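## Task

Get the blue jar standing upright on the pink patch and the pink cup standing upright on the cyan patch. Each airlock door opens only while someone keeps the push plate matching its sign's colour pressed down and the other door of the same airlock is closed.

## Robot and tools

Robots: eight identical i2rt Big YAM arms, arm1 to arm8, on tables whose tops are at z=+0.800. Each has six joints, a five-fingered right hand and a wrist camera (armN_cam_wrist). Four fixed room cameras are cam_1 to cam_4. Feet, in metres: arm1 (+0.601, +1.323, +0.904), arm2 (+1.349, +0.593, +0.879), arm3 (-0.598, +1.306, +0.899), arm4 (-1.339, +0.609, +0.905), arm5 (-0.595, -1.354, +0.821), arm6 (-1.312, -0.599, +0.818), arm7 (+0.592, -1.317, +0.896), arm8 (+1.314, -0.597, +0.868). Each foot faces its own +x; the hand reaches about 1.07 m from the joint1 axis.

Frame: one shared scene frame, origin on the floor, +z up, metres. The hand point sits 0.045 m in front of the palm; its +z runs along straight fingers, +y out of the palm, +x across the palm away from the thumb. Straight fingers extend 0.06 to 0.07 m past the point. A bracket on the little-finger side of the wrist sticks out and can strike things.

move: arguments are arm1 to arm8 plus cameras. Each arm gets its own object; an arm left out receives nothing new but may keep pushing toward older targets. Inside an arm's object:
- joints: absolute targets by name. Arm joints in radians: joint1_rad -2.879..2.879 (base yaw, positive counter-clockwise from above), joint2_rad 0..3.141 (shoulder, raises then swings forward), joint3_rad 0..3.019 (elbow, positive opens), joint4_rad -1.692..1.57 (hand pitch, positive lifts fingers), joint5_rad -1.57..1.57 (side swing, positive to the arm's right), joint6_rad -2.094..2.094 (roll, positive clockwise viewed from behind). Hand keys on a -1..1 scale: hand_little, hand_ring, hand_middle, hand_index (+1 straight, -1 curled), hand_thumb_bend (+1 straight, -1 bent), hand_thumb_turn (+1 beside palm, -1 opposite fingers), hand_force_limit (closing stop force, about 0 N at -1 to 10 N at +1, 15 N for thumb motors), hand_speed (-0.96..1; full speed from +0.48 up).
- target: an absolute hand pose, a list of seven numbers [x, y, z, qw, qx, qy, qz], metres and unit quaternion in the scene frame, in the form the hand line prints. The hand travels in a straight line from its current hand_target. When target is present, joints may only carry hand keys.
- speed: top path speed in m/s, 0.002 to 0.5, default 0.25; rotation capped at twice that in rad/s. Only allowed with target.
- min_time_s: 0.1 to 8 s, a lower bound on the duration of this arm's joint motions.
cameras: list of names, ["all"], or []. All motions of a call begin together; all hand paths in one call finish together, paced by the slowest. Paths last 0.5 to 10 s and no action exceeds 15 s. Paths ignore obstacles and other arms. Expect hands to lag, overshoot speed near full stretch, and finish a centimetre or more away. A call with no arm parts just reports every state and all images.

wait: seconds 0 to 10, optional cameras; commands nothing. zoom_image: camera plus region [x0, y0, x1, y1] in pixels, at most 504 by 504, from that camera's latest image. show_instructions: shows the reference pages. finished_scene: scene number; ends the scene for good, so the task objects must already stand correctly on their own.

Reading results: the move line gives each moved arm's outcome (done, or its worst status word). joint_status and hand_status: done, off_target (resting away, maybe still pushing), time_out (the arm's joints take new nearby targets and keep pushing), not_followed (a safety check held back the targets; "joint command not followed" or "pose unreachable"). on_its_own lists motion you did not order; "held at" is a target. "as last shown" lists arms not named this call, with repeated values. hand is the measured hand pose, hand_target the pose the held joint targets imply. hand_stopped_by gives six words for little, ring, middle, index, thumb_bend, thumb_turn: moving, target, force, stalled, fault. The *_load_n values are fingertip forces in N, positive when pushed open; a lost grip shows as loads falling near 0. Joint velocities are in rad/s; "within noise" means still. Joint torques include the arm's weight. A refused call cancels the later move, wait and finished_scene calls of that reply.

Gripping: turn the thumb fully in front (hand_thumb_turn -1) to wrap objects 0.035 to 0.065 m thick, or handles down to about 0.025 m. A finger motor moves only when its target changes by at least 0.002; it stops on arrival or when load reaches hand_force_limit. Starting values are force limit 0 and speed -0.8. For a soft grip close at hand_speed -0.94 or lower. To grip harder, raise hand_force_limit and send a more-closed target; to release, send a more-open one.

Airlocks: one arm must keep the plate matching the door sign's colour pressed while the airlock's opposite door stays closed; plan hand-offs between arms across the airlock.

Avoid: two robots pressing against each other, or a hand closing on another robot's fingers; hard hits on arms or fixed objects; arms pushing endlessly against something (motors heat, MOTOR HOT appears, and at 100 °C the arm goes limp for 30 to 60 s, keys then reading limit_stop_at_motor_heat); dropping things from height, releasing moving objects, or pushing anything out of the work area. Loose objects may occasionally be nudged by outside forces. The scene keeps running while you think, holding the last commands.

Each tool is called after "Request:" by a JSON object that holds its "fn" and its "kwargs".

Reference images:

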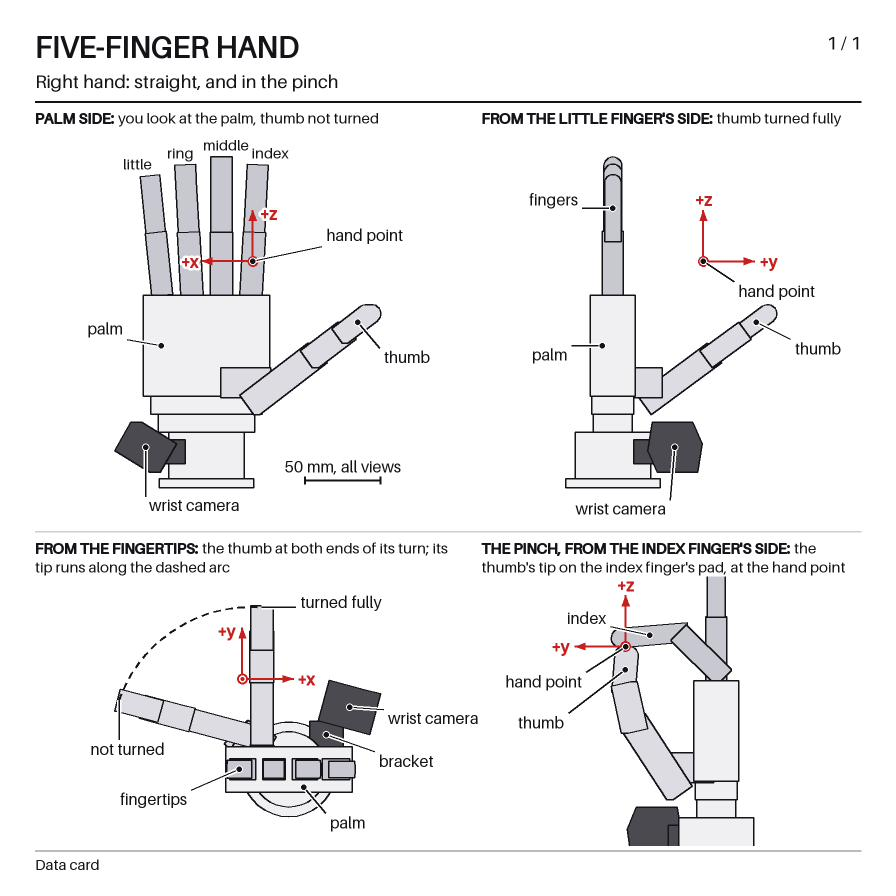

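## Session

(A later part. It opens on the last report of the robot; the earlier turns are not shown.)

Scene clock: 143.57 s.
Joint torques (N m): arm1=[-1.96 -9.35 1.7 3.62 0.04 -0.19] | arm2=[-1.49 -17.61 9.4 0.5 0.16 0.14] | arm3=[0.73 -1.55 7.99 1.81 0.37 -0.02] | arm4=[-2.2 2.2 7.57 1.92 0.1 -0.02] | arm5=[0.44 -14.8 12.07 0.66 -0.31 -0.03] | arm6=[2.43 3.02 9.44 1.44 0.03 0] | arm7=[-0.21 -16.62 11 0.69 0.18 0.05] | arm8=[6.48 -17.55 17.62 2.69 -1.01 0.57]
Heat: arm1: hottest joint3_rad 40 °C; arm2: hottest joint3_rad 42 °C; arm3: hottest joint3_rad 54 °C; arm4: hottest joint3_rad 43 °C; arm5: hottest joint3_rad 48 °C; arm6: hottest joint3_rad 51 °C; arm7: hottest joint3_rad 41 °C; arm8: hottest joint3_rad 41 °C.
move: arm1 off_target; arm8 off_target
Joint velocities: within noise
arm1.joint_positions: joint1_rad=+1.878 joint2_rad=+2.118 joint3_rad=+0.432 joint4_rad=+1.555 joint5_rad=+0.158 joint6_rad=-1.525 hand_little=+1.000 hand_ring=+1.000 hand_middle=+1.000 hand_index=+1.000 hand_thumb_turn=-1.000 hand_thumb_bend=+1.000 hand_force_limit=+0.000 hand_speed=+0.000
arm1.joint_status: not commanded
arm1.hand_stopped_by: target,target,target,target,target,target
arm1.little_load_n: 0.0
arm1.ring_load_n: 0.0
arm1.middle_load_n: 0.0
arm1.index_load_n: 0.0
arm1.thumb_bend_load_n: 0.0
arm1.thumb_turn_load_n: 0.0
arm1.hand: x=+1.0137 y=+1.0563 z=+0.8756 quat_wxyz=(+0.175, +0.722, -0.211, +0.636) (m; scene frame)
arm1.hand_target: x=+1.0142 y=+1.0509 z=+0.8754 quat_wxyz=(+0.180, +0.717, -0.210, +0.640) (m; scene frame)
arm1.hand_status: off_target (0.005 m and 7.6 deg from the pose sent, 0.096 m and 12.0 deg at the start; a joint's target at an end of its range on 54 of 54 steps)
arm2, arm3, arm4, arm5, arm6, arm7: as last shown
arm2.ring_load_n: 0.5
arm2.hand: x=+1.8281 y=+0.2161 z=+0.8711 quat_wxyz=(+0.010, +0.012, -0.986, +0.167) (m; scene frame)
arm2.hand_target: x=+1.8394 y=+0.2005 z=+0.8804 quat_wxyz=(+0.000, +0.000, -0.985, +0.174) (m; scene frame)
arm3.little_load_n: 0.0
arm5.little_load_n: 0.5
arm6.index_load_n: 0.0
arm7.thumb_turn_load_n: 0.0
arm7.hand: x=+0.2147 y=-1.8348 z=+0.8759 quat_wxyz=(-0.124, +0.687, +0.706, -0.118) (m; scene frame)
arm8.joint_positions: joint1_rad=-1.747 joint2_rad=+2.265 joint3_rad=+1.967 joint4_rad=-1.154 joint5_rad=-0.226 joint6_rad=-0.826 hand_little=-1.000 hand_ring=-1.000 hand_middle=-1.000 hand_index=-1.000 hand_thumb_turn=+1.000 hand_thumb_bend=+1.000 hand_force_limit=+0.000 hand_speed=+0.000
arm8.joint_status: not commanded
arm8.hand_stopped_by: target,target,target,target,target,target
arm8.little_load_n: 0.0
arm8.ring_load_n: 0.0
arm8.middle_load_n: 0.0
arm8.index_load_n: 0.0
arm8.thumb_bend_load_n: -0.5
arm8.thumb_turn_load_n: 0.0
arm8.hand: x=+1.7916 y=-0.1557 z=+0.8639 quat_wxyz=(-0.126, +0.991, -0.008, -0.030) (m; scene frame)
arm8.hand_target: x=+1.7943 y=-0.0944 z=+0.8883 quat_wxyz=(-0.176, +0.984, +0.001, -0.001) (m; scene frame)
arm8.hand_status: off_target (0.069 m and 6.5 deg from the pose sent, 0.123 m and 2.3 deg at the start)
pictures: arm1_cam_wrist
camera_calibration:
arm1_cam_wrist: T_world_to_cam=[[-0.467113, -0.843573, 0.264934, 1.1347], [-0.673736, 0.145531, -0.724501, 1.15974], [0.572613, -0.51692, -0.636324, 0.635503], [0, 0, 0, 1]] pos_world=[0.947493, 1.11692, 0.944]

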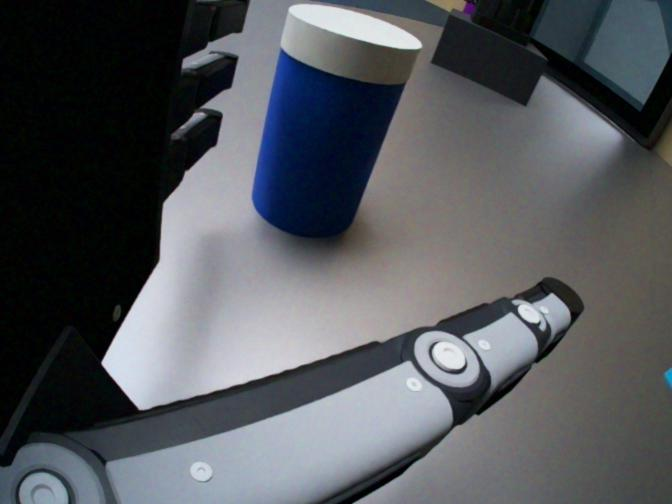

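Request:
{"fn": "move", "kwargs": {"arm1": {"target": [1.095, 1.000, 0.863, 0.1889, 0.6814, -0.1889, 0.6814], "speed": 0.1}, "cameras": ["arm1_cam_wrist", "cam_1"]}}

Request:
{"fn": "move", "kwargs": {"arm1": {"joints": {"hand_speed": -0.8, "hand_force_limit": -0.7, "hand_thumb_bend": 0.5}}}}

Request:
{"fn": "move", "kwargs": {"arm1": {"joints": {"hand_speed": -0.88, "hand_force_limit": 0.0, "hand_index": -0.9, "hand_middle": -0.9}}, "cameras": ["arm1_cam_wrist"]}}

Scene clock: 164.67 s.
Joint torques (N m): arm1=[-0.91 -12.28 3.17 3.07 0.01 -0.22] | arm2=[-1.49 -17.85 9.36 0.7 0.11 0.19] | arm3=[0.85 -1.26 8.01 1.73 0.39 -0.02] | arm4=[-2.14 2.26 7.6 1.91 0.11 -0.02] | arm5=[0.56 -14.15 12.1 0.72 -0.3 -0.03] | arm6=[2.67 3.19 9.5 1.46 0.06 -0.04] | arm7=[-0.21 -16.79 11.02 0.64 0.19 0.05] | arm8=[6.53 -17.79 17.58 2.73 -1.02 0.57]
Heat: arm1: hottest joint3_rad 39 °C; arm2: hottest joint2_rad 42 °C; arm3: hottest joint3_rad 54 °C; arm4: hottest joint3_rad 43 °C; arm5: hottest joint3_rad 49 °C; arm6: hottest joint3_rad 51 °C; arm7: hottest joint3_rad 41 °C; arm8: hottest joint3_rad 42 °C.
move: arm1 done
Joint velocities: within noise
arm1.joint_positions: joint1_rad=+1.835 joint2_rad=+2.261 joint3_rad=+0.700 joint4_rad=+1.555 joint5_rad=+0.099 joint6_rad=-1.553 hand_little=+1.000 hand_ring=+1.000 hand_middle=+1.000 hand_index=+1.000 hand_thumb_turn=-1.000 hand_thumb_bend=+1.000 hand_force_limit=+0.000 hand_speed=+0.000
arm1.joint_status: not commanded
arm1.hand_stopped_by: target,target,target,target,target,target
arm1.little_load_n: 0.0
arm1.ring_load_n: 0.0
arm1.middle_load_n: 0.0
arm1.index_load_n: 0.0
arm1.thumb_bend_load_n: 0.0
arm1.thumb_turn_load_n: 0.0
arm1.hand: x=+1.0944 y=+1.0065 z=+0.8671 quat_wxyz=(+0.183, +0.684, -0.190, +0.680) (m; scene frame)
arm1.hand_target: x=+1.0948 y=+1.0001 z=+0.8630 quat_wxyz=(+0.189, +0.682, -0.189, +0.681) (m; scene frame)
arm1.hand_status: done (0.008 m and 0.7 deg from the pose sent, 0.100 m and 7.6 deg at the start; a joint's target at an end of its range on 1 of 47 steps)
arm2, arm3, arm4, arm5, arm6, arm7, arm8: as last shown
arm2.ring_load_n: 0.0
arm5.little_load_n: 0.0
arm5.middle_load_n: 0.5
arm8.thumb_bend_load_n: 0.0
arm8.hand: x=+1.7917 y=-0.1556 z=+0.8640 quat_wxyz=(-0.127, +0.991, -0.008, -0.030) (m; scene frame)
arm8.hand_target: x=+1.7945 y=-0.0943 z=+0.8885 quat_wxyz=(-0.176, +0.984, +0.001, -0.001) (m; scene frame)
pictures: arm1_cam_wrist, cam_1
camera_calibration:
arm1_cam_wrist: T_world_to_cam=[[-0.47869, -0.83336, 0.276345, 1.12508], [-0.598404, 0.079357, -0.797254, 1.26235], [0.64247, -0.547004, -0.536674, 0.425625], [0, 0, 0, 1]] pos_world=[1.02051, 1.07024, 0.923929]

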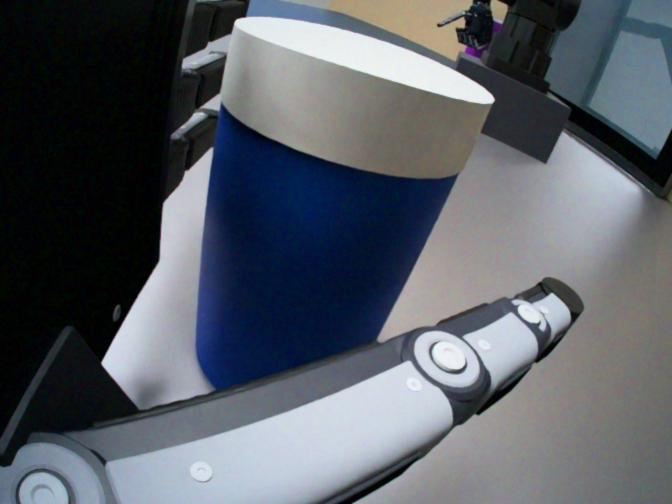

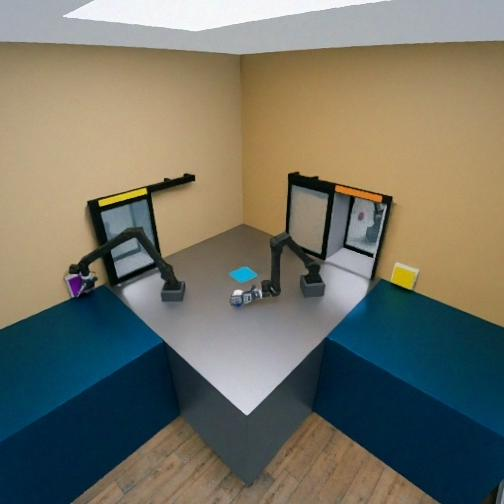

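Scene clock: 166.90 s.
Joint torques (N m): arm1=[-2.14 -12.1 3.28 3.23 0.02 -0.15] | arm2=[-0.56 -17.49 9.33 0.68 0.11 0.14] | arm3=[0.97 -1.2 7.97 1.81 0.37 -0.02] | arm4=[-2.37 2.2 7.56 1.88 0.1 -0.02] | arm5=[0.32 -14.33 12.21 0.57 -0.3 -0.03] | arm6=[2.14 2.61 9.44 1.44 0.04 -0.02] | arm7=[-0.15 -16.73 11.04 0.69 0.2 0.05] | arm8=[6.53 -17.79 17.57 2.74 -1.01 0.57]
Heat: arm1: hottest joint3_rad 39 °C; arm2: hottest joint2_rad 42 °C; arm3: hottest joint3_rad 55 °C; arm4: hottest joint3_rad 43 °C; arm5: hottest joint3_rad 49 °C; arm6: hottest joint3_rad 51 °C; arm7: hottest joint3_rad 41 °C; arm8: hottest joint3_rad 42 °C.
move: arm1 done
Joint velocities: within noise
arm1.joint_positions: joint1_rad=+1.835 joint2_rad=+2.261 joint3_rad=+0.700 joint4_rad=+1.555 joint5_rad=+0.099 joint6_rad=-1.553 hand_little=+1.000 hand_ring=+1.000 hand_middle=+1.000 hand_index=+1.000 hand_thumb_turn=-1.000 hand_thumb_bend=+0.500 hand_force_limit=-0.700 hand_speed=-0.800
arm1.joint_status: all done
arm1.hand_stopped_by: target,target,target,target,target,target
arm1.little_load_n: 0.0
arm1.ring_load_n: 0.0
arm1.middle_load_n: 0.0
arm1.index_load_n: 0.0
arm1.thumb_bend_load_n: 0.0
arm1.thumb_turn_load_n: 0.5
arm1.hand: x=+1.0944 y=+1.0065 z=+0.8671 quat_wxyz=(+0.183, +0.684, -0.190, +0.680) (m; scene frame)
arm1.hand_target: x=+1.0948 y=+1.0001 z=+0.8630 quat_wxyz=(+0.189, +0.682, -0.189, +0.681) (m; scene frame)
arm1.hand_status: not commanded
arm2, arm3, arm4, arm5, arm6, arm7, arm8: as last shown
arm3.thumb_turn_load_n: 0.0
arm5.middle_load_n: 0.0
arm5.index_load_n: 0.5
arm6.thumb_turn_load_n: 0.5
arm8.thumb_bend_load_n: -0.5
pictures: none

Scene clock: 172.80 s.
Joint torques (N m): arm1=[-1.79 -12.16 3.38 3.14 0.11 -0.17] | arm2=[-0.62 -18.02 9.32 0.46 0.13 0.13] | arm3=[1.08 -1.26 7.99 1.72 0.39 -0.02] | arm4=[-2.2 2.32 7.57 1.88 0.1 -0.02] | arm5=[0.15 -14.1 11.97 0.57 -0.28 -0.06] | arm6=[2.49 2.84 9.52 1.57 0.05 -0.02] | arm7=[-0.32 -16.62 11 0.65 0.18 0.07] | arm8=[6.53 -17.67 17.58 2.74 -1.01 0.57]
Heat: arm1: hottest joint3_rad 39 °C; arm2: hottest joint2_rad 43 °C; arm3: hottest joint3_rad 55 °C; arm4: hottest joint3_rad 43 °C; arm5: hottest joint3_rad 49 °C; arm6: hottest joint3_rad 51 °C; arm7: hottest joint3_rad 41 °C; arm8: hottest joint3_rad 43 °C.
move: arm1 off_target
Joint velocities: within noise
arm1.joint_positions: joint1_rad=+1.835 joint2_rad=+2.261 joint3_rad=+0.700 joint4_rad=+1.555 joint5_rad=+0.097 joint6_rad=-1.554 hand_little=+1.000 hand_ring=+1.000 hand_middle=+0.200 hand_index=+0.232 hand_thumb_turn=-1.000 hand_thumb_bend=+0.502 hand_force_limit=+0.000 hand_speed=-0.880
arm1.joint_status: hand_middle off_target (ended at +0.200, target -0.900); hand_index off_target (ended at +0.232, target -0.900); the others done
arm1.hand_stopped_by: target,target,force,force,target,target
arm1.little_load_n: 0.0
arm1.ring_load_n: 0.0
arm1.middle_load_n: 6.5
arm1.index_load_n: 1.0
arm1.thumb_bend_load_n: 12.0
arm1.thumb_turn_load_n: 1.0
arm1.hand: x=+1.0946 y=+1.0067 z=+0.8671 quat_wxyz=(+0.183, +0.684, -0.189, +0.680) (m; scene frame)
arm1.hand_target: x=+1.0948 y=+1.0001 z=+0.8631 quat_wxyz=(+0.189, +0.681, -0.189, +0.681) (m; scene frame)
arm1.hand_status: not commanded
arm2, arm3, arm4, arm5, arm6, arm7, arm8: as last shown
arm2.little_load_n: 0.5
arm3.ring_load_n: -0.5
arm3.thumb_turn_load_n: 0.5
arm4.thumb_turn_load_n: 0.5
arm5.index_load_n: 0.0
arm6.thumb_bend_load_n: -0.5
arm6.thumb_turn_load_n: 0.0
arm8.index_load_n: 0.5
pictures: arm1_cam_wrist
camera_calibration:
arm1_cam_wrist: T_world_to_cam=[[-0.477301, -0.833933, 0.277018, 1.12383], [-0.598823, 0.0779605, -0.797078, 1.26422], [0.643113, -0.546331, -0.536589, 0.424096], [0, 0, 0, 1]] pos_world=[1.02071, 1.07034, 0.923929]

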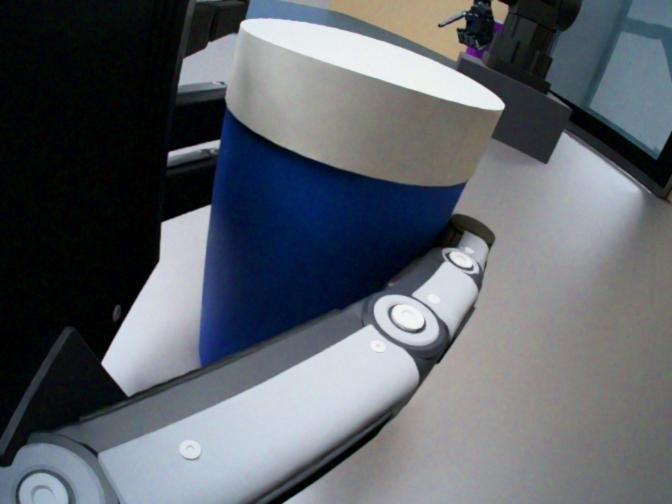

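Request:
{"fn": "move", "kwargs": {"arm1": {"joints": {"hand_speed": -0.92, "hand_force_limit": -0.1, "hand_index": -0.91}}}}

Request:
{"fn": "move", "kwargs": {"arm1": {"target": [1.09, 1.003, 0.95, 0.1889, 0.6814, -0.1889, 0.6814], "speed": 0.1}}}

Request:
{"fn": "move", "kwargs": {"arm1": {"target": [0.89, 1.15, 1.15, 0.1336, 0.8345, -0.2314, 0.4818], "speed": 0.2}, "cameras": ["arm1_cam_wrist"]}}

Request:
{"fn": "move", "kwargs": {"arm1": {"joints": {"joint1_rad": -0.61}, "min_time_s": 4}, "cameras": ["arm1_cam_wrist", "cam_1"]}}

Scene clock: 190.70 s.
Joint torques (N m): arm1=[-1.49 -11.87 3.52 3.11 0.07 -0.19] | arm2=[-1.44 -17.2 9.46 0.59 0.12 0.17] | arm3=[0.91 -1.38 7.95 1.72 0.37 -0.01] | arm4=[-2.2 2.26 7.57 1.89 0.1 -0.01] | arm5=[0.09 -13.68 12.14 0.55 -0.26 -0.06] | arm6=[2.2 2.73 9.55 1.44 0.06 -0.05] | arm7=[-0.15 -16.67 11.06 0.7 0.18 0.06] | arm8=[6.59 -17.67 17.55 2.7 -1.01 0.58]
Heat: arm1: hottest joint2_rad 39 °C; arm2: hottest joint2_rad 43 °C; arm3: hottest joint3_rad 55 °C; arm4: hottest joint3_rad 43 °C; arm5: hottest joint3_rad 50 °C; arm6: hottest joint3_rad 51 °C; arm7: hottest joint3_rad 42 °C; arm8: hottest joint3_rad 44 °C.
move: arm1 off_target
Joint velocities: within noise
arm1.joint_positions: joint1_rad=+1.835 joint2_rad=+2.261 joint3_rad=+0.700 joint4_rad=+1.555 joint5_rad=+0.097 joint6_rad=-1.554 hand_little=+1.000 hand_ring=+1.000 hand_middle=+0.200 hand_index=+0.219 hand_thumb_turn=-1.000 hand_thumb_bend=+0.503 hand_force_limit=-0.100 hand_speed=-0.920
arm1.joint_status: hand_index off_target (ended at +0.219, target -0.910); the others done
arm1.hand_stopped_by: target,target,force,force,target,target
arm1.little_load_n: 0.0
arm1.ring_load_n: 0.0
arm1.middle_load_n: 4.0
arm1.index_load_n: 6.0
arm1.thumb_bend_load_n: 14.0
arm1.thumb_turn_load_n: 0.5
arm1.hand: x=+1.0946 y=+1.0067 z=+0.8671 quat_wxyz=(+0.183, +0.684, -0.189, +0.680) (m; scene frame)
arm1.hand_target: x=+1.0948 y=+1.0000 z=+0.8631 quat_wxyz=(+0.189, +0.681, -0.189, +0.681) (m; scene frame)
arm1.hand_status: not commanded
arm2, arm3, arm4, arm5, arm6, arm7, arm8: as last shown
arm2.little_load_n: 0.0
arm3.ring_load_n: 0.0
arm4.index_load_n: -0.5
arm4.thumb_turn_load_n: 0.0
arm6.thumb_bend_load_n: 0.0
arm8.index_load_n: 0.0
pictures: none

Scene clock: 192.33 s.
Joint torques (N m): arm1=[-1.49 -13.51 2.76 2.47 0.05 -0.2] | arm2=[-1.14 -17.9 9.57 0.53 0.1 0.13] | arm3=[0.97 -1.32 8.02 1.81 0.36 -0.01] | arm4=[-2.32 2.32 7.57 1.89 0.11 -0.02] | arm5=[1.03 -13.63 12.05 0.32 -0.31 -0.03] | arm6=[2.78 2.84 9.44 1.51 0.05 -0.01] | arm7=[-0.38 -16.56 11.04 0.66 0.19 0.05] | arm8=[6.53 -17.79 17.59 2.73 -1.01 0.58]
Heat: arm1: hottest joint2_rad 39 °C; arm2: hottest joint2_rad 43 °C; arm3: hottest joint3_rad 55 °C; arm4: hottest joint3_rad 43 °C; arm5: hottest joint3_rad 50 °C; arm6: hottest joint3_rad 51 °C; arm7: hottest joint3_rad 42 °C; arm8: hottest joint3_rad 44 °C.
move: arm1 done
Joint velocities: within noise
arm1.joint_positions: joint1_rad=+1.835 joint2_rad=+2.000 joint3_rad=+0.634 joint4_rad=+1.365 joint5_rad=+0.097 joint6_rad=-1.554 hand_little=+1.000 hand_ring=+1.000 hand_middle=+0.200 hand_index=+0.219 hand_thumb_turn=-1.000 hand_thumb_bend=+0.503 hand_force_limit=-0.100 hand_speed=-0.920
arm1.joint_status: not commanded
arm1.hand_stopped_by: target,target,force,force,target,target
arm1.little_load_n: 0.0
arm1.ring_load_n: 0.0
arm1.middle_load_n: 4.0
arm1.index_load_n: 6.0
arm1.thumb_bend_load_n: 14.0
arm1.thumb_turn_load_n: 0.0
arm1.hand: x=+1.0948 y=+1.0073 z=+0.9437 quat_wxyz=(+0.183, +0.683, -0.189, +0.682) (m; scene frame)
arm1.hand_target: x=+1.0900 y=+1.0030 z=+0.9500 quat_wxyz=(+0.189, +0.681, -0.189, +0.681) (m; scene frame)
arm1.hand_status: done (0.009 m and 0.7 deg from the pose sent, 0.083 m and 0.8 deg at the start)
arm2, arm3, arm4, arm5, arm6, arm7, arm8: as last shown
arm4.index_load_n: 0.0
arm4.thumb_turn_load_n: 0.5
arm6.little_load_n: -0.5
pictures: none

Scene clock: 195.00 s.
Joint torques (N m): arm1=[0.62 -1.32 16.38 2.09 0.54 -0.09] | arm2=[-1.73 -17.85 9.21 0.39 0.17 0.1] | arm3=[0.91 -1.26 7.99 1.8 0.39 -0.01] | arm4=[-2.2 2.37 7.57 1.89 0.1 -0.02] | arm5=[0.79 -13.68 12.15 0.55 -0.31 -0.11] | arm6=[2.26 2.49 9.57 1.42 0.09 -0.02] | arm7=[-0.21 -16.79 11.06 0.64 0.2 0.05] | arm8=[6.53 -17.73 17.57 2.73 -1.01 0.57]
Heat: arm1: hottest joint2_rad 39 °C; arm2: hottest joint2_rad 43 °C; arm3: hottest joint3_rad 55 °C; arm4: hottest joint3_rad 43 °C; arm5: hottest joint3_rad 50 °C; arm6: hottest joint3_rad 51 °C; arm7: hottest joint3_rad 42 °C; arm8: hottest joint3_rad 44 °C.
move: arm1 off_target
Joint velocities: within noise
arm1.joint_positions: joint1_rad=+2.022 joint2_rad=+0.595 joint3_rad=+0.544 joint4_rad=-0.559 joint5_rad=+0.253 joint6_rad=-1.412 hand_little=+1.000 hand_ring=+1.000 hand_middle=+0.200 hand_index=+0.219 hand_thumb_turn=-1.000 hand_thumb_bend=+0.503 hand_force_limit=-0.100 hand_speed=-0.920
arm1.joint_status: not commanded
arm1.hand_stopped_by: target,target,force,force,target,target
arm1.little_load_n: 0.0
arm1.ring_load_n: 0.0
arm1.middle_load_n: 4.0
arm1.index_load_n: 6.0
arm1.thumb_bend_load_n: 14.0
arm1.thumb_turn_load_n: -0.5
arm1.hand: x=+0.8769 y=+1.1499 z=+1.1083 quat_wxyz=(+0.136, +0.851, -0.233, +0.451) (m; scene frame)
arm1.hand_target: x=+0.8883 y=+1.1502 z=+1.1493 quat_wxyz=(+0.133, +0.834, -0.231, +0.482) (m; scene frame)
arm1.hand_status: off_target (0.044 m and 4.0 deg from the pose sent, 0.324 m and 29.8 deg at the start)
arm2, arm3, arm5, arm7, arm8: as last shown
arm2.ring_load_n: 0.5
arm4.joint_positions: joint1_rad=-0.967 joint2_rad=+0.612 joint3_rad=+1.417 joint4_rad=-1.536 joint5_rad=+0.000 joint6_rad=-1.200 hand_little=+1.000 hand_ring=+1.000 hand_middle=+1.000 hand_index=+1.000 hand_thumb_turn=-1.000 hand_thumb_bend=+1.000 hand_force_limit=+0.000 hand_speed=+0.000
arm4.joint_status: not commanded
arm4.hand_stopped_by: target,target,target,target,target,target
arm4.little_load_n: 0.0
arm4.ring_load_n: 0.0
arm4.middle_load_n: 0.0
arm4.index_load_n: 0.0
arm4.thumb_bend_load_n: 0.0
arm4.thumb_turn_load_n: 0.0
arm4.hand: x=-1.3895 y=+0.4262 z=+1.3662 quat_wxyz=(+0.227, +0.512, -0.757, +0.336) (m; scene frame)
arm4.hand_target: x=-1.3921 y=+0.4266 z=+1.3763 quat_wxyz=(+0.236, +0.504, -0.756, +0.344) (m; scene frame)
arm4.hand_status: not commanded
arm6.joint_positions: joint1_rad=+1.189 joint2_rad=+0.603 joint3_rad=+1.341 joint4_rad=-1.536 joint5_rad=+0.000 joint6_rad=-1.200 hand_little=+1.000 hand_ring=+1.000 hand_middle=+1.000 hand_index=+1.000 hand_thumb_turn=-1.000 hand_thumb_bend=+1.000 hand_force_limit=+0.000 hand_speed=+0.000
arm6.joint_status: not commanded
arm6.hand_stopped_by: target,target,target,target,target,target
arm6.little_load_n: 0.0
arm6.ring_load_n: 0.0
arm6.middle_load_n: 0.0
arm6.index_load_n: 0.0
arm6.thumb_bend_load_n: 0.0
arm6.thumb_turn_load_n: 0.5
arm6.hand: x=-1.3171 y=-0.4158 z=+1.2514 quat_wxyz=(-0.343, +0.682, +0.624, +0.168) (m; scene frame)
arm6.hand_target: x=-1.3190 y=-0.4166 z=+1.2589 quat_wxyz=(-0.352, +0.675, +0.625, +0.170) (m; scene frame)
arm6.hand_status: not commanded
arm7.index_load_n: 0.5
arm8.thumb_bend_load_n: 0.0
pictures: arm1_cam_wrist
camera_calibration:
arm1_cam_wrist: T_world_to_cam=[[-0.35282, -0.901512, 0.250587, 1.07035], [-0.9002, 0.253979, -0.353743, 0.885466], [0.25526, -0.350386, -0.90115, 1.29074], [0, 0, 0, 1]] pos_world=[0.845264, 1.1923, 1.20816]

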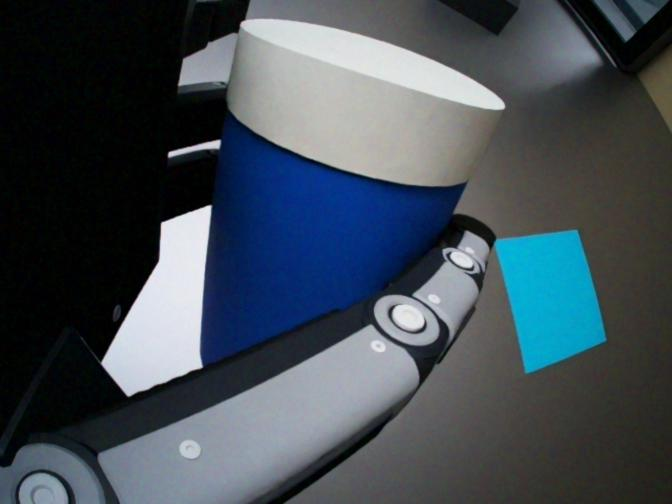

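Scene clock: 199.47 s.
Joint torques (N m): arm1=[-0.5 -0.85 16.42 1.94 0.41 -0.05] | arm2=[-1.26 -17.85 9.55 0.58 0.1 0.13] | arm3=[0.62 -1.44 7.99 1.73 0.36 -0.03] | arm4=[-2.2 2.26 7.56 1.88 0.11 -0.01] | arm5=[1.26 -13.86 12.15 0.31 -0.29 -0.01] | arm6=[2.43 3.02 9.51 1.43 0.01 0] | arm7=[-0.44 -16.56 11.06 0.65 0.19 0.06] | arm8=[6.53 -17.73 17.58 2.74 -1.02 0.57]
Heat: arm1: hottest joint3_rad 40 °C; arm2: hottest joint2_rad 43 °C; arm3: hottest joint3_rad 55 °C; arm4: hottest joint3_rad 43 °C; arm5: hottest joint3_rad 50 °C; arm6: hottest joint3_rad 51 °C; arm7: hottest joint3_rad 42 °C; arm8: hottest joint3_rad 44 °C.
move: arm1 done
Joint velocities: within noise
arm1.joint_positions: joint1_rad=-0.602 joint2_rad=+0.595 joint3_rad=+0.544 joint4_rad=-0.559 joint5_rad=+0.255 joint6_rad=-1.411 hand_little=+1.000 hand_ring=+1.000 hand_middle=+0.200 hand_index=+0.219 hand_thumb_turn=-1.000 hand_thumb_bend=+0.503 hand_force_limit=-0.100 hand_speed=-0.920
arm1.joint_status: all done
arm1.hand_stopped_by: target,target,force,force,target,target
arm1.little_load_n: 0.0
arm1.ring_load_n: 0.0
arm1.middle_load_n: 4.5
arm1.index_load_n: 6.0
arm1.thumb_bend_load_n: 14.0
arm1.thumb_turn_load_n: 0.0
arm1.hand: x=+0.2782 y=+1.3406 z=+1.1108 quat_wxyz=(+0.475, -0.012, -0.880, -0.010) (m; scene frame)
arm1.hand_target: x=+0.2689 y=+1.3412 z=+1.1518 quat_wxyz=(+0.504, -0.022, -0.864, -0.003) (m; scene frame)
arm1.hand_status: not commanded
arm2.joint_positions: joint1_rad=+1.678 joint2_rad=+1.970 joint3_rad=+1.477 joint4_rad=-0.866 joint5_rad=+0.263 joint6_rad=+0.833 hand_little=-1.000 hand_ring=-1.000 hand_middle=-1.000 hand_index=-1.000 hand_thumb_turn=+1.000 hand_thumb_bend=+1.000 hand_force_limit=+0.000 hand_speed=+0.000
arm2.joint_status: not commanded
arm2.hand_stopped_by: target,target,target,target,target,target
arm2.little_load_n: 0.0
arm2.ring_load_n: 0.0
arm2.middle_load_n: 0.5
arm2.index_load_n: 0.0
arm2.thumb_bend_load_n: 0.0
arm2.thumb_turn_load_n: 0.0
arm2.hand: x=+1.8281 y=+0.2161 z=+0.8711 quat_wxyz=(+0.010, +0.012, -0.986, +0.167) (m; scene frame)
arm2.hand_target: x=+1.8394 y=+0.2005 z=+0.8804 quat_wxyz=(+0.000, +0.000, -0.985, +0.174) (m; scene frame)
arm2.hand_status: not commanded
arm3.joint_positions: joint1_rad=+1.610 joint2_rad=+0.702 joint3_rad=+0.718 joint4_rad=-0.685 joint5_rad=+0.637 joint6_rad=-1.143 hand_little=+1.000 hand_ring=+1.000 hand_middle=+1.000 hand_index=+1.000 hand_thumb_turn=-1.000 hand_thumb_bend=+1.000 hand_force_limit=+0.000 hand_speed=+0.000
arm3.joint_status: not commanded
arm3.hand_stopped_by: target,target,target,target,target,target
arm3.little_load_n: 0.0
arm3.ring_load_n: 0.0
arm3.middle_load_n: 0.0
arm3.index_load_n: 0.0
arm3.thumb_bend_load_n: 0.0
arm3.thumb_turn_load_n: 0.5
arm3.hand: x=-0.2825 y=+1.3841 z=+1.1608 quat_wxyz=(+0.002, +0.868, -0.007, +0.497) (m; scene frame)
arm3.hand_target: x=-0.2802 y=+1.3900 z=+1.1600 quat_wxyz=(+0.000, +0.866, +0.000, +0.500) (m; scene frame)
arm3.hand_status: not commanded
arm4, arm6, arm8: as last shown
arm5.joint_positions: joint1_rad=-1.639 joint2_rad=+1.924 joint3_rad=+1.533 joint4_rad=-0.989 joint5_rad=-0.250 joint6_rad=-0.845 hand_little=-1.000 hand_ring=-1.000 hand_middle=-1.000 hand_index=-1.000 hand_thumb_turn=+1.000 hand_thumb_bend=+1.000 hand_force_limit=+0.000 hand_speed=+0.000
arm5.joint_status: not commanded
arm5.hand_stopped_by: target,target,target,target,target,target
arm5.little_load_n: 0.0
arm5.ring_load_n: 0.0
arm5.middle_load_n: 0.0
arm5.index_load_n: 0.0
arm5.thumb_bend_load_n: 0.0
arm5.thumb_turn_load_n: 0.0
arm5.hand: x=-0.2115 y=-1.7606 z=+0.8640 quat_wxyz=(-0.123, +0.702, -0.694, +0.104) (m; scene frame)
arm5.hand_target: x=-0.2008 y=-1.7792 z=+0.8805 quat_wxyz=(-0.123, +0.696, -0.696, +0.123) (m; scene frame)
arm5.hand_status: not commanded
arm6.middle_load_n: 0.5
arm6.thumb_turn_load_n: 0.0
arm7.joint_positions: joint1_rad=+1.829 joint2_rad=+2.069 joint3_rad=+1.582 joint4_rad=-0.881 joint5_rad=+0.268 joint6_rad=+0.869 hand_little=-1.000 hand_ring=-1.000 hand_middle=-1.000 hand_index=-1.000 hand_thumb_turn=+1.000 hand_thumb_bend=+1.000 hand_force_limit=+0.000 hand_speed=+0.000
arm7.joint_status: not commanded
arm7.hand_stopped_by: target,target,target,target,target,target
arm7.little_load_n: 0.0
arm7.ring_load_n: 0.0
arm7.middle_load_n: 0.5
arm7.index_load_n: 0.0
arm7.thumb_bend_load_n: 0.0
arm7.thumb_turn_load_n: -0.5
arm7.hand: x=+0.2147 y=-1.8348 z=+0.8759 quat_wxyz=(-0.124, +0.687, +0.706, -0.118) (m; scene frame)
arm7.hand_target: x=+0.2002 y=-1.8396 z=+0.8802 quat_wxyz=(-0.123, +0.696, +0.696, -0.123) (m; scene frame)
arm7.hand_status: not commanded
pictures: arm1_cam_wrist, cam_1
camera_calibration:
arm1_cam_wrist: T_world_to_cam=[[-0.135365, 0.96194, 0.237377, -1.51353], [0.905396, 0.217401, -0.364685, -0.142148], [-0.402411, 0.165555, -0.900365, 1.00295], [0, 0, 0, 1]] pos_world=[0.327421, 1.32079, 1.21046]

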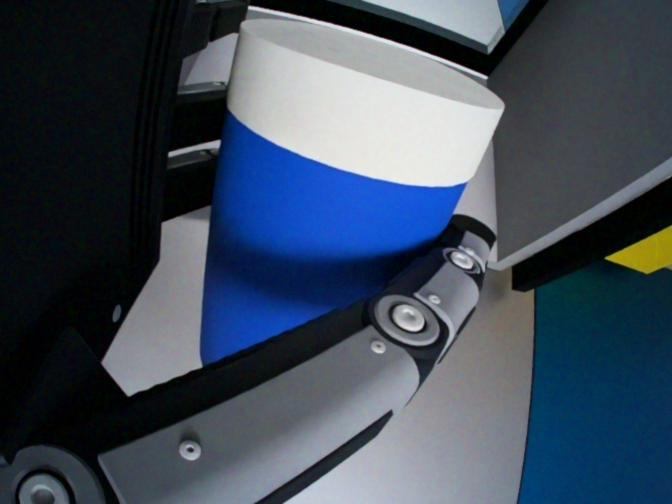

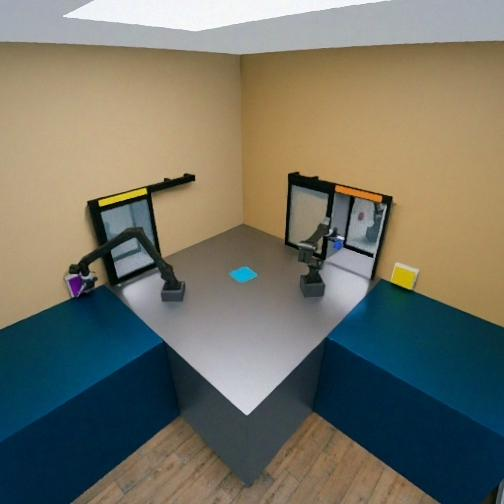

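Request:
{"fn": "move", "kwargs": {"arm1": {"target": [0.02, 1.372, 1.06, -0.6088, 0, 0.7933, 0], "speed": 0.2}}}

Request:
{"fn": "move", "kwargs": {"arm1": {"target": [-0.006, 1.372, 0.925, -0.7254, 0, 0.6884, 0], "speed": 0.15}, "cameras": ["arm1_cam_wrist"]}}

Request:
{"fn": "move", "kwargs": {"arm1": {"target": [-0.006, 1.372, 0.898, -0.7254, 0, 0.6884, 0], "speed": 0.06}, "cameras": ["arm1_cam_wrist"]}}

Scene clock: 210.80 s.
Joint torques (N m): arm1=[-1.49 -9.93 12.46 4.07 -0.01 -0.3] | arm2=[-1.55 -17.49 9.57 0.55 0.1 0.14] | arm3=[0.91 -1.26 7.98 1.72 0.37 -0.01] | arm4=[-2.14 2.26 7.56 1.89 0.09 -0.02] | arm5=[0.15 -14.15 12.26 0.5 -0.32 -0.05] | arm6=[2.55 2.67 9.52 1.5 0.07 0.01] | arm7=[-0.26 -16.73 11.02 0.66 0.2 0.06] | arm8=[6.53 -17.79 17.59 2.76 -1.01 0.57]
Heat: arm1: hottest joint3_rad 41 °C; arm2: hottest joint2_rad 43 °C; arm3: hottest joint3_rad 55 °C; arm4: hottest joint3_rad 43 °C; arm5: hottest joint3_rad 50 °C; arm6: hottest joint3_rad 51 °C; arm7: hottest joint3_rad 42 °C; arm8: hottest joint3_rad 45 °C.
move: arm1 off_target
Joint velocities: within noise
arm1.joint_positions: joint1_rad=-0.828 joint2_rad=+1.455 joint3_rad=+0.657 joint4_rad=+0.451 joint5_rad=+0.037 joint6_rad=-1.554 hand_little=+1.000 hand_ring=+1.000 hand_middle=+0.200 hand_index=+0.219 hand_thumb_turn=-1.000 hand_thumb_bend=+0.503 hand_force_limit=-0.100 hand_speed=-0.920
arm1.joint_status: not commanded
arm1.hand_stopped_by: target,target,force,force,target,target
arm1.little_load_n: 0.0
arm1.ring_load_n: 0.0
arm1.middle_load_n: 4.0
arm1.index_load_n: 6.0
arm1.thumb_bend_load_n: 14.0
arm1.thumb_turn_load_n: 0.0
arm1.hand: x=+0.0481 y=+1.3668 z=+1.0283 quat_wxyz=(+0.577, -0.001, -0.817, +0.005) (m; scene frame)
arm1.hand_target: x=+0.0233 y=+1.3719 z=+1.0607 quat_wxyz=(+0.609, +0.000, -0.793, +0.000) (m; scene frame)
arm1.hand_status: off_target (0.043 m and 4.5 deg from the pose sent, 0.265 m and 18.4 deg at the start)
arm2, arm3, arm4, arm5, arm6, arm7: as last shown
arm2.middle_load_n: 0.0
arm3.thumb_turn_load_n: 0.0
arm6.middle_load_n: 0.0
arm6.thumb_turn_load_n: 0.5
arm7.middle_load_n: 0.0
arm7.thumb_turn_load_n: 0.0
arm8.joint_positions: joint1_rad=-1.747 joint2_rad=+2.265 joint3_rad=+1.967 joint4_rad=-1.154 joint5_rad=-0.226 joint6_rad=-0.826 hand_little=-1.000 hand_ring=-1.000 hand_middle=-1.000 hand_index=-1.000 hand_thumb_turn=+1.000 hand_thumb_bend=+1.000 hand_force_limit=+0.000 hand_speed=+0.000
arm8.joint_status: not commanded
arm8.hand_stopped_by: target,target,target,target,target,target
arm8.little_load_n: 0.0
arm8.ring_load_n: 0.0
arm8.middle_load_n: 0.0
arm8.index_load_n: 0.0
arm8.thumb_bend_load_n: 0.0
arm8.thumb_turn_load_n: 0.0
arm8.hand: x=+1.7917 y=-0.1556 z=+0.8640 quat_wxyz=(-0.127, +0.991, -0.008, -0.030) (m; scene frame)
arm8.hand_target: x=+1.7945 y=-0.0943 z=+0.8885 quat_wxyz=(-0.176, +0.984, +0.001, -0.001) (m; scene frame)
arm8.hand_status: not commanded
pictures: none

Scene clock: 212.73 s.
Joint torques (N m): arm1=[-1.67 -12.45 5.11 4.15 -0.07 -0.25] | arm2=[-1.9 -17.44 9.4 0.54 0.18 0.15] | arm3=[0.85 -1.2 7.99 1.74 0.37 -0.02] | arm4=[-2.14 2.32 7.57 1.89 0.11 -0.02] | arm5=[0.85 -15.09 12.05 0.62 -0.35 -0.01] | arm6=[2.37 2.55 9.5 1.43 0.04 -0.04] | arm7=[-0.32 -16.73 10.99 0.66 0.17 0.06] | arm8=[6.53 -17.73 17.57 2.74 -1.01 0.58]
Heat: arm1: hottest joint3_rad 41 °C; arm2: hottest joint2_rad 43 °C; arm3: hottest joint3_rad 55 °C; arm4: hottest joint3_rad 43 °C; arm5: hottest joint3_rad 50 °C; arm6: hottest joint3_rad 51 °C; arm7: hottest joint3_rad 42 °C; arm8: hottest joint3_rad 45 °C.
move: arm1 off_target
Joint velocities: within noise
arm1.joint_positions: joint1_rad=-0.833 joint2_rad=+2.132 joint3_rad=+0.685 joint4_rad=+1.439 joint5_rad=+0.032 joint6_rad=-1.564 hand_little=+1.000 hand_ring=+1.000 hand_middle=+0.200 hand_index=+0.219 hand_thumb_turn=-1.000 hand_thumb_bend=+0.503 hand_force_limit=-0.100 hand_speed=-0.920
arm1.joint_status: not commanded
arm1.hand_stopped_by: target,target,force,force,target,target
arm1.little_load_n: 0.0
arm1.ring_load_n: 0.0
arm1.middle_load_n: 4.0
arm1.index_load_n: 6.0
arm1.thumb_bend_load_n: 14.0
arm1.thumb_turn_load_n: 0.0
arm1.hand: x=+0.0052 y=+1.3662 z=+0.9101 quat_wxyz=(+0.706, -0.002, -0.708, +0.007) (m; scene frame)
arm1.hand_target: x=-0.0052 y=+1.3721 z=+0.9253 quat_wxyz=(+0.725, +0.000, -0.689, +0.000) (m; scene frame)
arm1.hand_status: off_target (0.020 m and 3.2 deg from the pose sent, 0.117 m and 22.5 deg at the start)
arm2, arm3, arm4, arm5, arm6, arm7, arm8: as last shown
arm3.little_load_n: -0.5
arm3.thumb_turn_load_n: 0.5
arm4.ring_load_n: -0.5
arm5.thumb_turn_load_n: -0.5
arm6.thumb_turn_load_n: 0.0
pictures: arm1_cam_wrist
camera_calibration:
arm1_cam_wrist: T_world_to_cam=[[-0.0174688, 0.962327, 0.271333, -1.55948], [0.549291, 0.23599, -0.801616, 0.400393], [-0.835449, 0.135037, -0.53272, 0.417547], [0, 0, 0, 1]] pos_world=[0.101665, 1.34985, 0.966534]

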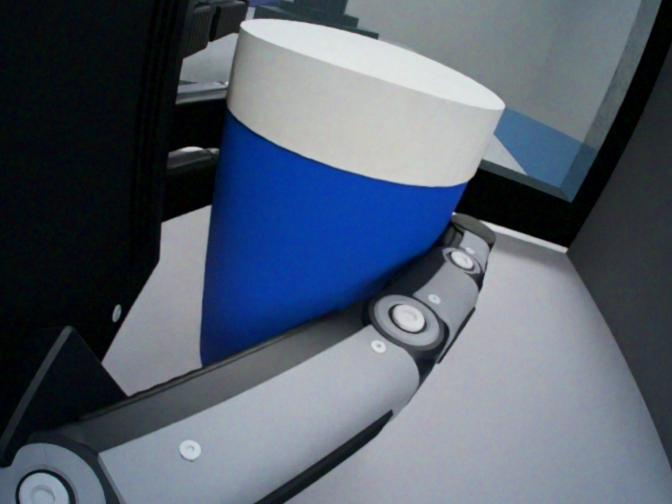

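Scene clock: 213.77 s.
Joint torques (N m): arm1=[-2.2 -12.28 4.45 3.99 0 -0.24] | arm2=[-1.38 -17.44 9.39 0.47 0.12 0.11] | arm3=[0.97 -1.32 8.03 1.74 0.37 0] | arm4=[-2.26 2.32 7.57 1.89 0.1 -0.02] | arm5=[0.03 -14.33 12.25 0.58 -0.32 -0.1] | arm6=[2.67 3.08 9.57 1.46 0.03 -0.03] | arm7=[-0.21 -16.56 11.07 0.66 0.2 0.05] | arm8=[6.53 -17.73 17.58 2.74 -1.01 0.57]
Heat: arm1: hottest joint3_rad 41 °C; arm2: hottest joint2_rad 43 °C; arm3: hottest joint3_rad 55 °C; arm4: hottest joint3_rad 43 °C; arm5: hottest joint3_rad 50 °C; arm6: hottest joint3_rad 51 °C; arm7: hottest joint3_rad 42 °C; arm8: hottest joint3_rad 45 °C.
move: arm1 off_target
Joint velocities: within noise
arm1.joint_positions: joint1_rad=-0.834 joint2_rad=+2.210 joint3_rad=+0.712 joint4_rad=+1.502 joint5_rad=+0.031 joint6_rad=-1.569 hand_little=+1.000 hand_ring=+1.000 hand_middle=+0.200 hand_index=+0.219 hand_thumb_turn=-1.000 hand_thumb_bend=+0.503 hand_force_limit=-0.100 hand_speed=-0.920
arm1.joint_status: not commanded
arm1.hand_stopped_by: target,target,force,force,target,target
arm1.little_load_n: 0.0
arm1.ring_load_n: 0.0
arm1.middle_load_n: 4.0
arm1.index_load_n: 5.5
arm1.thumb_bend_load_n: 14.0
arm1.thumb_turn_load_n: -0.5
arm1.hand: x=+0.0025 y=+1.3664 z=+0.8905 quat_wxyz=(+0.711, +0.000, -0.704, +0.006) (m; scene frame)
arm1.hand_target: x=-0.0055 y=+1.3721 z=+0.8980 quat_wxyz=(+0.725, +0.000, -0.689, +0.000) (m; scene frame)
arm1.hand_status: off_target (0.013 m and 2.5 deg from the pose sent, 0.017 m and 3.2 deg at the start)
arm2, arm3, arm4, arm5, arm6, arm7, arm8: as last shown
arm3.little_load_n: 0.0
arm3.thumb_turn_load_n: 0.0
arm4.ring_load_n: 0.0
arm5.thumb_turn_load_n: 0.0
arm6.index_load_n: 0.5
arm7.middle_load_n: 0.5
pictures: arm1_cam_wrist
camera_calibration:
arm1_cam_wrist: T_world_to_cam=[[-0.0140742, 0.961109, 0.27581, -1.5568], [0.539778, 0.239495, -0.80702, 0.386157], [-0.84169, 0.137518, -0.522156, 0.392086], [0, 0, 0, 1]] pos_world=[0.0996653, 1.34985, 0.945747]

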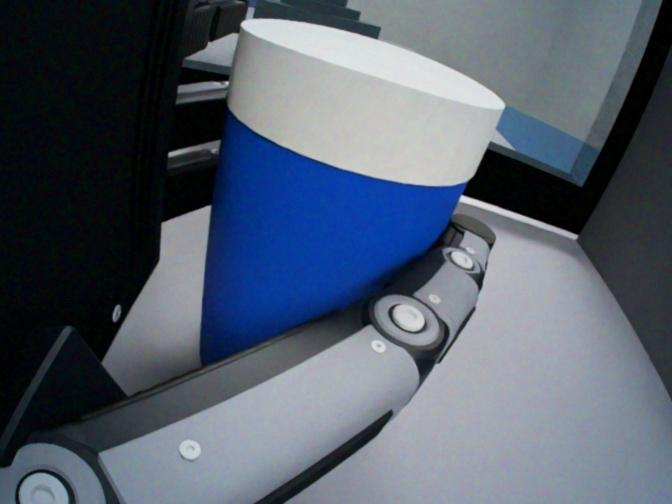

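Request:
{"fn": "move", "kwargs": {"arm1": {"target": [-0.006, 1.372, 0.892, -0.7193, 0, 0.6947, 0], "speed": 0.05}}}

Request:
{"fn": "move", "kwargs": {"arm1": {"joints": {"hand_speed": -0.7, "hand_index": 1, "hand_middle": 1, "hand_thumb_bend": 1}}, "cameras": ["arm1_cam_wrist"]}}

Request:
{"fn": "move", "kwargs": {"arm1": {"target": [0.14, 1.366, 0.90, -0.7193, 0, 0.6947, 0], "speed": 0.12}, "cameras": ["arm1_cam_wrist"]}}

Request:
{"fn": "move", "kwargs": {"arm1": {"target": [0.28, 1.34, 1.17, -0.4999, 0.0151, 0.8659, 0.0087], "speed": 0.25}, "cameras": ["arm3_cam_wrist"]}}

Scene clock: 220.67 s.
Joint torques (N m): arm1=[-0.67 -12.92 4.51 3.58 0.03 -0.22] | arm2=[-0.91 -17.61 9.43 0.5 0.12 0.17] | arm3=[0.85 -1.26 8.01 1.77 0.38 -0.01] | arm4=[-2.26 2.32 7.56 1.88 0.1 -0.02] | arm5=[-0.09 -13.39 12.05 0.61 -0.32 -0.01] | arm6=[2.67 2.55 9.43 1.5 0.03 -0.02] | arm7=[-0.32 -16.79 11 0.62 0.19 0.04] | arm8=[6.65 -17.73 17.55 2.76 -1.02 0.57]
Heat: arm1: hottest joint3_rad 41 °C; arm2: hottest joint2_rad 44 °C; arm3: hottest joint3_rad 55 °C; arm4: hottest joint3_rad 43 °C; arm5: hottest joint3_rad 51 °C; arm6: hottest joint3_rad 51 °C; arm7: hottest joint3_rad 42 °C; arm8: hottest joint3_rad 45 °C.
move: arm1 done
Joint velocities: within noise
arm1.joint_positions: joint1_rad=-0.834 joint2_rad=+2.212 joint3_rad=+0.716 joint4_rad=+1.502 joint5_rad=+0.031 joint6_rad=-1.569 hand_little=+1.000 hand_ring=+1.000 hand_middle=+0.200 hand_index=+0.219 hand_thumb_turn=-1.000 hand_thumb_bend=+0.503 hand_force_limit=-0.100 hand_speed=-0.920
arm1.joint_status: not commanded
arm1.hand_stopped_by: target,target,force,force,target,target
arm1.little_load_n: 0.0
arm1.ring_load_n: 0.0
arm1.middle_load_n: 4.5
arm1.index_load_n: 5.5
arm1.thumb_bend_load_n: 14.0
arm1.thumb_turn_load_n: -1.0
arm1.hand: x=+0.0013 y=+1.3664 z=+0.8903 quat_wxyz=(+0.711, +0.000, -0.703, +0.006) (m; scene frame)
arm1.hand_target: x=-0.0056 y=+1.3720 z=+0.8919 quat_wxyz=(+0.719, +0.000, -0.695, +0.000) (m; scene frame)
arm1.hand_status: done (0.009 m and 1.5 deg from the pose sent, 0.010 m and 1.6 deg at the start)
arm2, arm3, arm4, arm5, arm6, arm7, arm8: as last shown
arm2.ring_load_n: 0.5
arm3.thumb_turn_load_n: 0.5
arm6.little_load_n: 0.5
arm6.index_load_n: 0.0
arm7.little_load_n: 0.5
arm7.middle_load_n: 0.0
pictures: none

Scene clock: 222.33 s.
Joint torques (N m): arm1=[-1.38 -12.45 4.21 3.55 -0.08 -0.18] | arm2=[-0.44 -17.61 9.39 0.64 0.19 0.14] | arm3=[0.97 -1.32 8.02 1.76 0.37 -0.02] | arm4=[-2.2 2.26 7.54 1.89 0.11 -0.01] | arm5=[0.67 -14.21 12.19 0.54 -0.28 -0.09] | arm6=[2.26 2.9 9.46 1.4 0.02 -0.03] | arm7=[-0.21 -16.67 10.97 0.64 0.19 0.07] | arm8=[6.53 -17.73 17.57 2.73 -1.01 0.58]
Heat: arm1: hottest joint3_rad 41 °C; arm2: hottest joint2_rad 44 °C; arm3: hottest joint3_rad 55 °C; arm4: hottest joint3_rad 43 °C; arm5: hottest joint3_rad 51 °C; arm6: hottest joint3_rad 51 °C; arm7: hottest joint3_rad 42 °C; arm8: hottest joint3_rad 46 °C.
move: arm1 done
Joint velocities: within noise
arm1.joint_positions: joint1_rad=-0.834 joint2_rad=+2.212 joint3_rad=+0.720 joint4_rad=+1.502 joint5_rad=+0.031 joint6_rad=-1.570 hand_little=+1.000 hand_ring=+1.000 hand_middle=+1.000 hand_index=+1.000 hand_thumb_turn=-1.000 hand_thumb_bend=+1.000 hand_force_limit=-0.100 hand_speed=-0.700
arm1.joint_status: all done
arm1.hand_stopped_by: target,target,target,target,target,target
arm1.little_load_n: 0.0
arm1.ring_load_n: 0.0
arm1.middle_load_n: -0.5
arm1.index_load_n: 0.0
arm1.thumb_bend_load_n: 0.0
arm1.thumb_turn_load_n: 0.0
arm1.hand: x=-0.0004 y=+1.3665 z=+0.8917 quat_wxyz=(+0.713, +0.000, -0.702, +0.005) (m; scene frame)
arm1.hand_target: x=-0.0056 y=+1.3720 z=+0.8919 quat_wxyz=(+0.719, +0.000, -0.695, +0.000) (m; scene frame)
arm1.hand_status: not commanded
arm2, arm3, arm4, arm5, arm6, arm7, arm8: as last shown
arm2.ring_load_n: 0.0
arm3.thumb_bend_load_n: 0.5
arm6.little_load_n: 0.0
arm7.little_load_n: 0.0
arm7.ring_load_n: 0.5
arm7.middle_load_n: 0.5
pictures: arm1_cam_wrist
camera_calibration:
arm1_cam_wrist: T_world_to_cam=[[-0.0125091, 0.960731, 0.277201, -1.55793], [0.535143, 0.240612, -0.80977, 0.389567], [-0.844669, 0.138213, -0.517138, 0.384681], [0, 0, 0, 1]] pos_world=[0.0969656, 1.34985, 0.946253]

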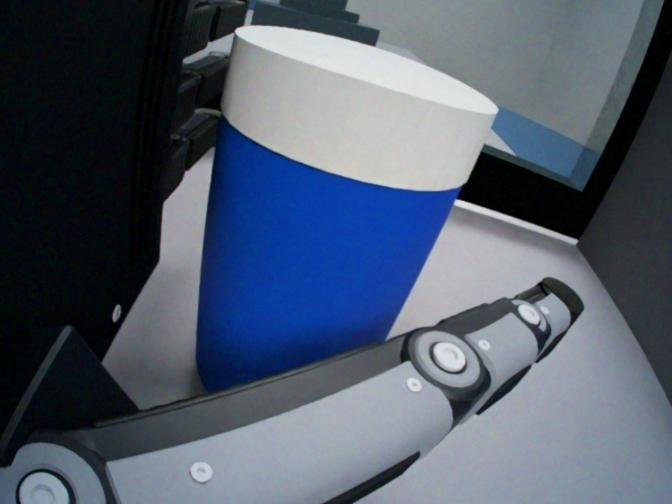

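Scene clock: 224.17 s.
Joint torques (N m): arm1=[-0.5 -11.52 0.05 3.69 0.25 -0.01] | arm2=[-0.97 -17.61 9.61 0.49 0.16 0.15] | arm3=[1.08 -1.26 7.99 1.77 0.37 -0.01] | arm4=[-2.2 2.37 7.57 1.88 0.11 -0.02] | arm5=[0.5 -13.98 11.96 0.39 -0.28 -0.06] | arm6=[2.55 2.67 9.58 1.57 0.05 -0.01] | arm7=[-0.26 -16.62 11.1 0.68 0.19 0.07] | arm8=[6.53 -17.67 17.57 2.74 -1.02 0.58]
Heat: arm1: hottest joint3_rad 41 °C; arm2: hottest joint2_rad 44 °C; arm3: hottest joint3_rad 55 °C; arm4: hottest joint3_rad 43 °C; arm5: hottest joint3_rad 51 °C; arm6: hottest joint3_rad 51 °C; arm7: hottest joint3_rad 42 °C; arm8: hottest joint3_rad 46 °C.
move: arm1 off_target
Joint velocities: within noise
arm1.joint_positions: joint1_rad=-0.809 joint2_rad=+2.052 joint3_rad=+0.340 joint4_rad=+1.556 joint5_rad=+0.085 joint6_rad=-1.558 hand_little=+1.000 hand_ring=+1.000 hand_middle=+1.000 hand_index=+1.000 hand_thumb_turn=-1.000 hand_thumb_bend=+1.000 hand_force_limit=-0.100 hand_speed=-0.700
arm1.joint_status: not commanded
arm1.hand_stopped_by: target,target,target,target,target,target
arm1.little_load_n: 0.0
arm1.ring_load_n: 0.0
arm1.middle_load_n: 0.0
arm1.index_load_n: 0.0
arm1.thumb_bend_load_n: 0.0
arm1.thumb_turn_load_n: 0.5
arm1.hand: x=+0.1397 y=+1.3706 z=+0.8910 quat_wxyz=(+0.652, -0.011, -0.758, -0.005) (m; scene frame)
arm1.hand_target: x=+0.1396 y=+1.3660 z=+0.9003 quat_wxyz=(+0.662, -0.012, -0.749, +0.001) (m; scene frame)
arm1.hand_status: off_target (0.010 m and 10.7 deg from the pose sent, 0.141 m and 1.2 deg at the start; a joint's target at an end of its range on 48 of 55 steps)
arm2, arm3, arm4, arm5, arm6, arm7, arm8: as last shown
arm3.thumb_bend_load_n: 0.0
arm4.ring_load_n: 0.5
arm4.middle_load_n: -0.5
arm4.index_load_n: -0.5
arm7.ring_load_n: 0.0
arm7.middle_load_n: 0.0
pictures: arm1_cam_wrist
camera_calibration:
arm1_cam_wrist: T_world_to_cam=[[-0.0294256, 0.96147, 0.273329, -1.55523], [0.668521, 0.22222, -0.709716, 0.230539], [-0.74311, 0.161842, -0.649303, 0.573347], [0, 0, 0, 1]] pos_world=[0.226176, 1.35128, 0.960981]

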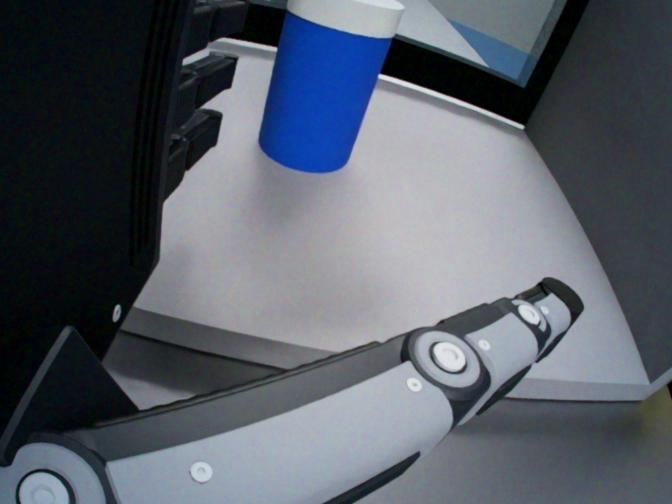

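Scene clock: 226.70 s.
Joint torques (N m): arm1=[-1.96 0.32 15.58 1.83 0.22 -0.02] | arm2=[-1.32 -18.02 9.39 0.59 0.14 0.11] | arm3=[0.91 -1.08 8.06 1.74 0.36 -0.02] | arm4=[-2.32 2.26 7.6 1.89 0.1 -0.02] | arm5=[1.03 -13.63 12.18 0.47 -0.31 -0.06] | arm6=[2.2 2.61 9.48 1.4 0.05 0.02] | arm7=[-0.32 -16.67 11.03 0.64 0.17 0.06] | arm8=[6.48 -17.79 17.59 2.74 -1.02 0.58]
Heat: arm1: hottest joint3_rad 41 °C; arm2: hottest joint2_rad 44 °C; arm3: hottest joint3_rad 55 °C; arm4: hottest joint3_rad 43 °C; arm5: hottest joint3_rad 51 °C; arm6: hottest joint3_rad 51 °C; arm7: hottest joint3_rad 42 °C; arm8: hottest joint3_rad 46 °C.
move: arm1 off_target
Joint velocities: within noise
arm1.joint_positions: joint1_rad=-0.571 joint2_rad=+0.553 joint3_rad=+0.596 joint4_rad=-0.638 joint5_rad=+0.285 joint6_rad=-1.418 hand_little=+1.000 hand_ring=+1.000 hand_middle=+1.000 hand_index=+1.000 hand_thumb_turn=-1.000 hand_thumb_bend=+1.000 hand_force_limit=-0.100 hand_speed=-0.700
arm1.joint_status: not commanded
arm1.hand_stopped_by: target,target,target,target,target,target
arm1.little_load_n: 0.0
arm1.ring_load_n: 0.0
arm1.middle_load_n: 0.0
arm1.index_load_n: 0.0
arm1.thumb_bend_load_n: 0.0
arm1.thumb_turn_load_n: 0.5
arm1.hand: x=+0.2869 y=+1.3394 z=+1.1395 quat_wxyz=(+0.483, -0.004, -0.876, -0.015) (m; scene frame)
arm1.hand_target: x=+0.2810 y=+1.3402 z=+1.1695 quat_wxyz=(+0.500, -0.015, -0.866, -0.009) (m; scene frame)
arm1.hand_status: off_target (0.031 m and 2.7 deg from the pose sent, 0.314 m and 21.4 deg at the start; pose on its path clipped on 13 of 76 steps)
arm2, arm3, arm5, arm7, arm8: as last shown
arm3.thumb_turn_load_n: 0.0
arm4.joint_positions: joint1_rad=-0.967 joint2_rad=+0.612 joint3_rad=+1.417 joint4_rad=-1.536 joint5_rad=+0.000 joint6_rad=-1.200 hand_little=+1.000 hand_ring=+1.000 hand_middle=+1.000 hand_index=+1.000 hand_thumb_turn=-1.000 hand_thumb_bend=+1.000 hand_force_limit=+0.000 hand_speed=+0.000
arm4.joint_status: not commanded
arm4.hand_stopped_by: target,target,target,target,target,target
arm4.little_load_n: 0.0
arm4.ring_load_n: 0.0
arm4.middle_load_n: 0.0
arm4.index_load_n: 0.0
arm4.thumb_bend_load_n: 0.0
arm4.thumb_turn_load_n: 0.0
arm4.hand: x=-1.3895 y=+0.4262 z=+1.3662 quat_wxyz=(+0.227, +0.512, -0.757, +0.336) (m; scene frame)
arm4.hand_target: x=-1.3921 y=+0.4266 z=+1.3763 quat_wxyz=(+0.236, +0.504, -0.756, +0.344) (m; scene frame)
arm4.hand_status: not commanded
arm6.joint_positions: joint1_rad=+1.189 joint2_rad=+0.603 joint3_rad=+1.341 joint4_rad=-1.536 joint5_rad=+0.000 joint6_rad=-1.200 hand_little=+1.000 hand_ring=+1.000 hand_middle=+1.000 hand_index=+1.000 hand_thumb_turn=-1.000 hand_thumb_bend=+1.000 hand_force_limit=+0.000 hand_speed=+0.000
arm6.joint_status: not commanded
arm6.hand_stopped_by: target,target,target,target,target,target
arm6.little_load_n: 0.0
arm6.ring_load_n: 0.0
arm6.middle_load_n: 0.0
arm6.index_load_n: 0.0
arm6.thumb_bend_load_n: 0.0
arm6.thumb_turn_load_n: 0.0
arm6.hand: x=-1.3171 y=-0.4158 z=+1.2514 quat_wxyz=(-0.343, +0.682, +0.624, +0.168) (m; scene frame)
arm6.hand_target: x=-1.3190 y=-0.4166 z=+1.2589 quat_wxyz=(-0.352, +0.675, +0.625, +0.170) (m; scene frame)
arm6.hand_status: not commanded
arm7.middle_load_n: 0.5
pictures: arm3_cam_wrist
camera_calibration:
arm3_cam_wrist: T_world_to_cam=[[0.107775, -0.959812, 0.259125, 1.05568], [-0.848634, -0.224592, -0.478935, 0.63312], [0.517885, -0.168285, -0.838734, 1.46968], [0, 0, 0, 1]] pos_world=[-0.337616, 1.40278, 1.26234]

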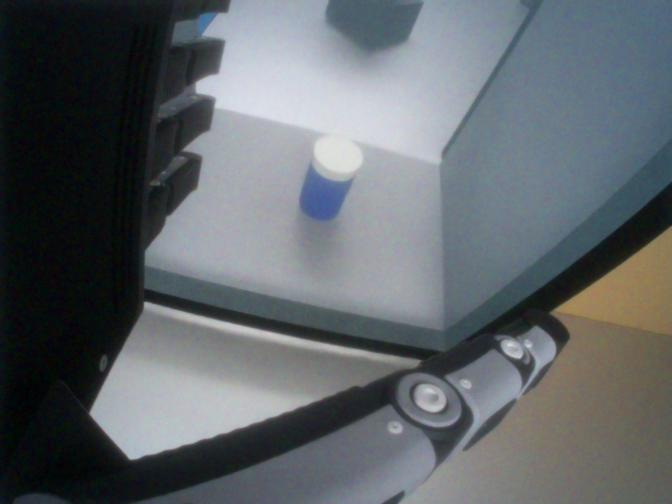

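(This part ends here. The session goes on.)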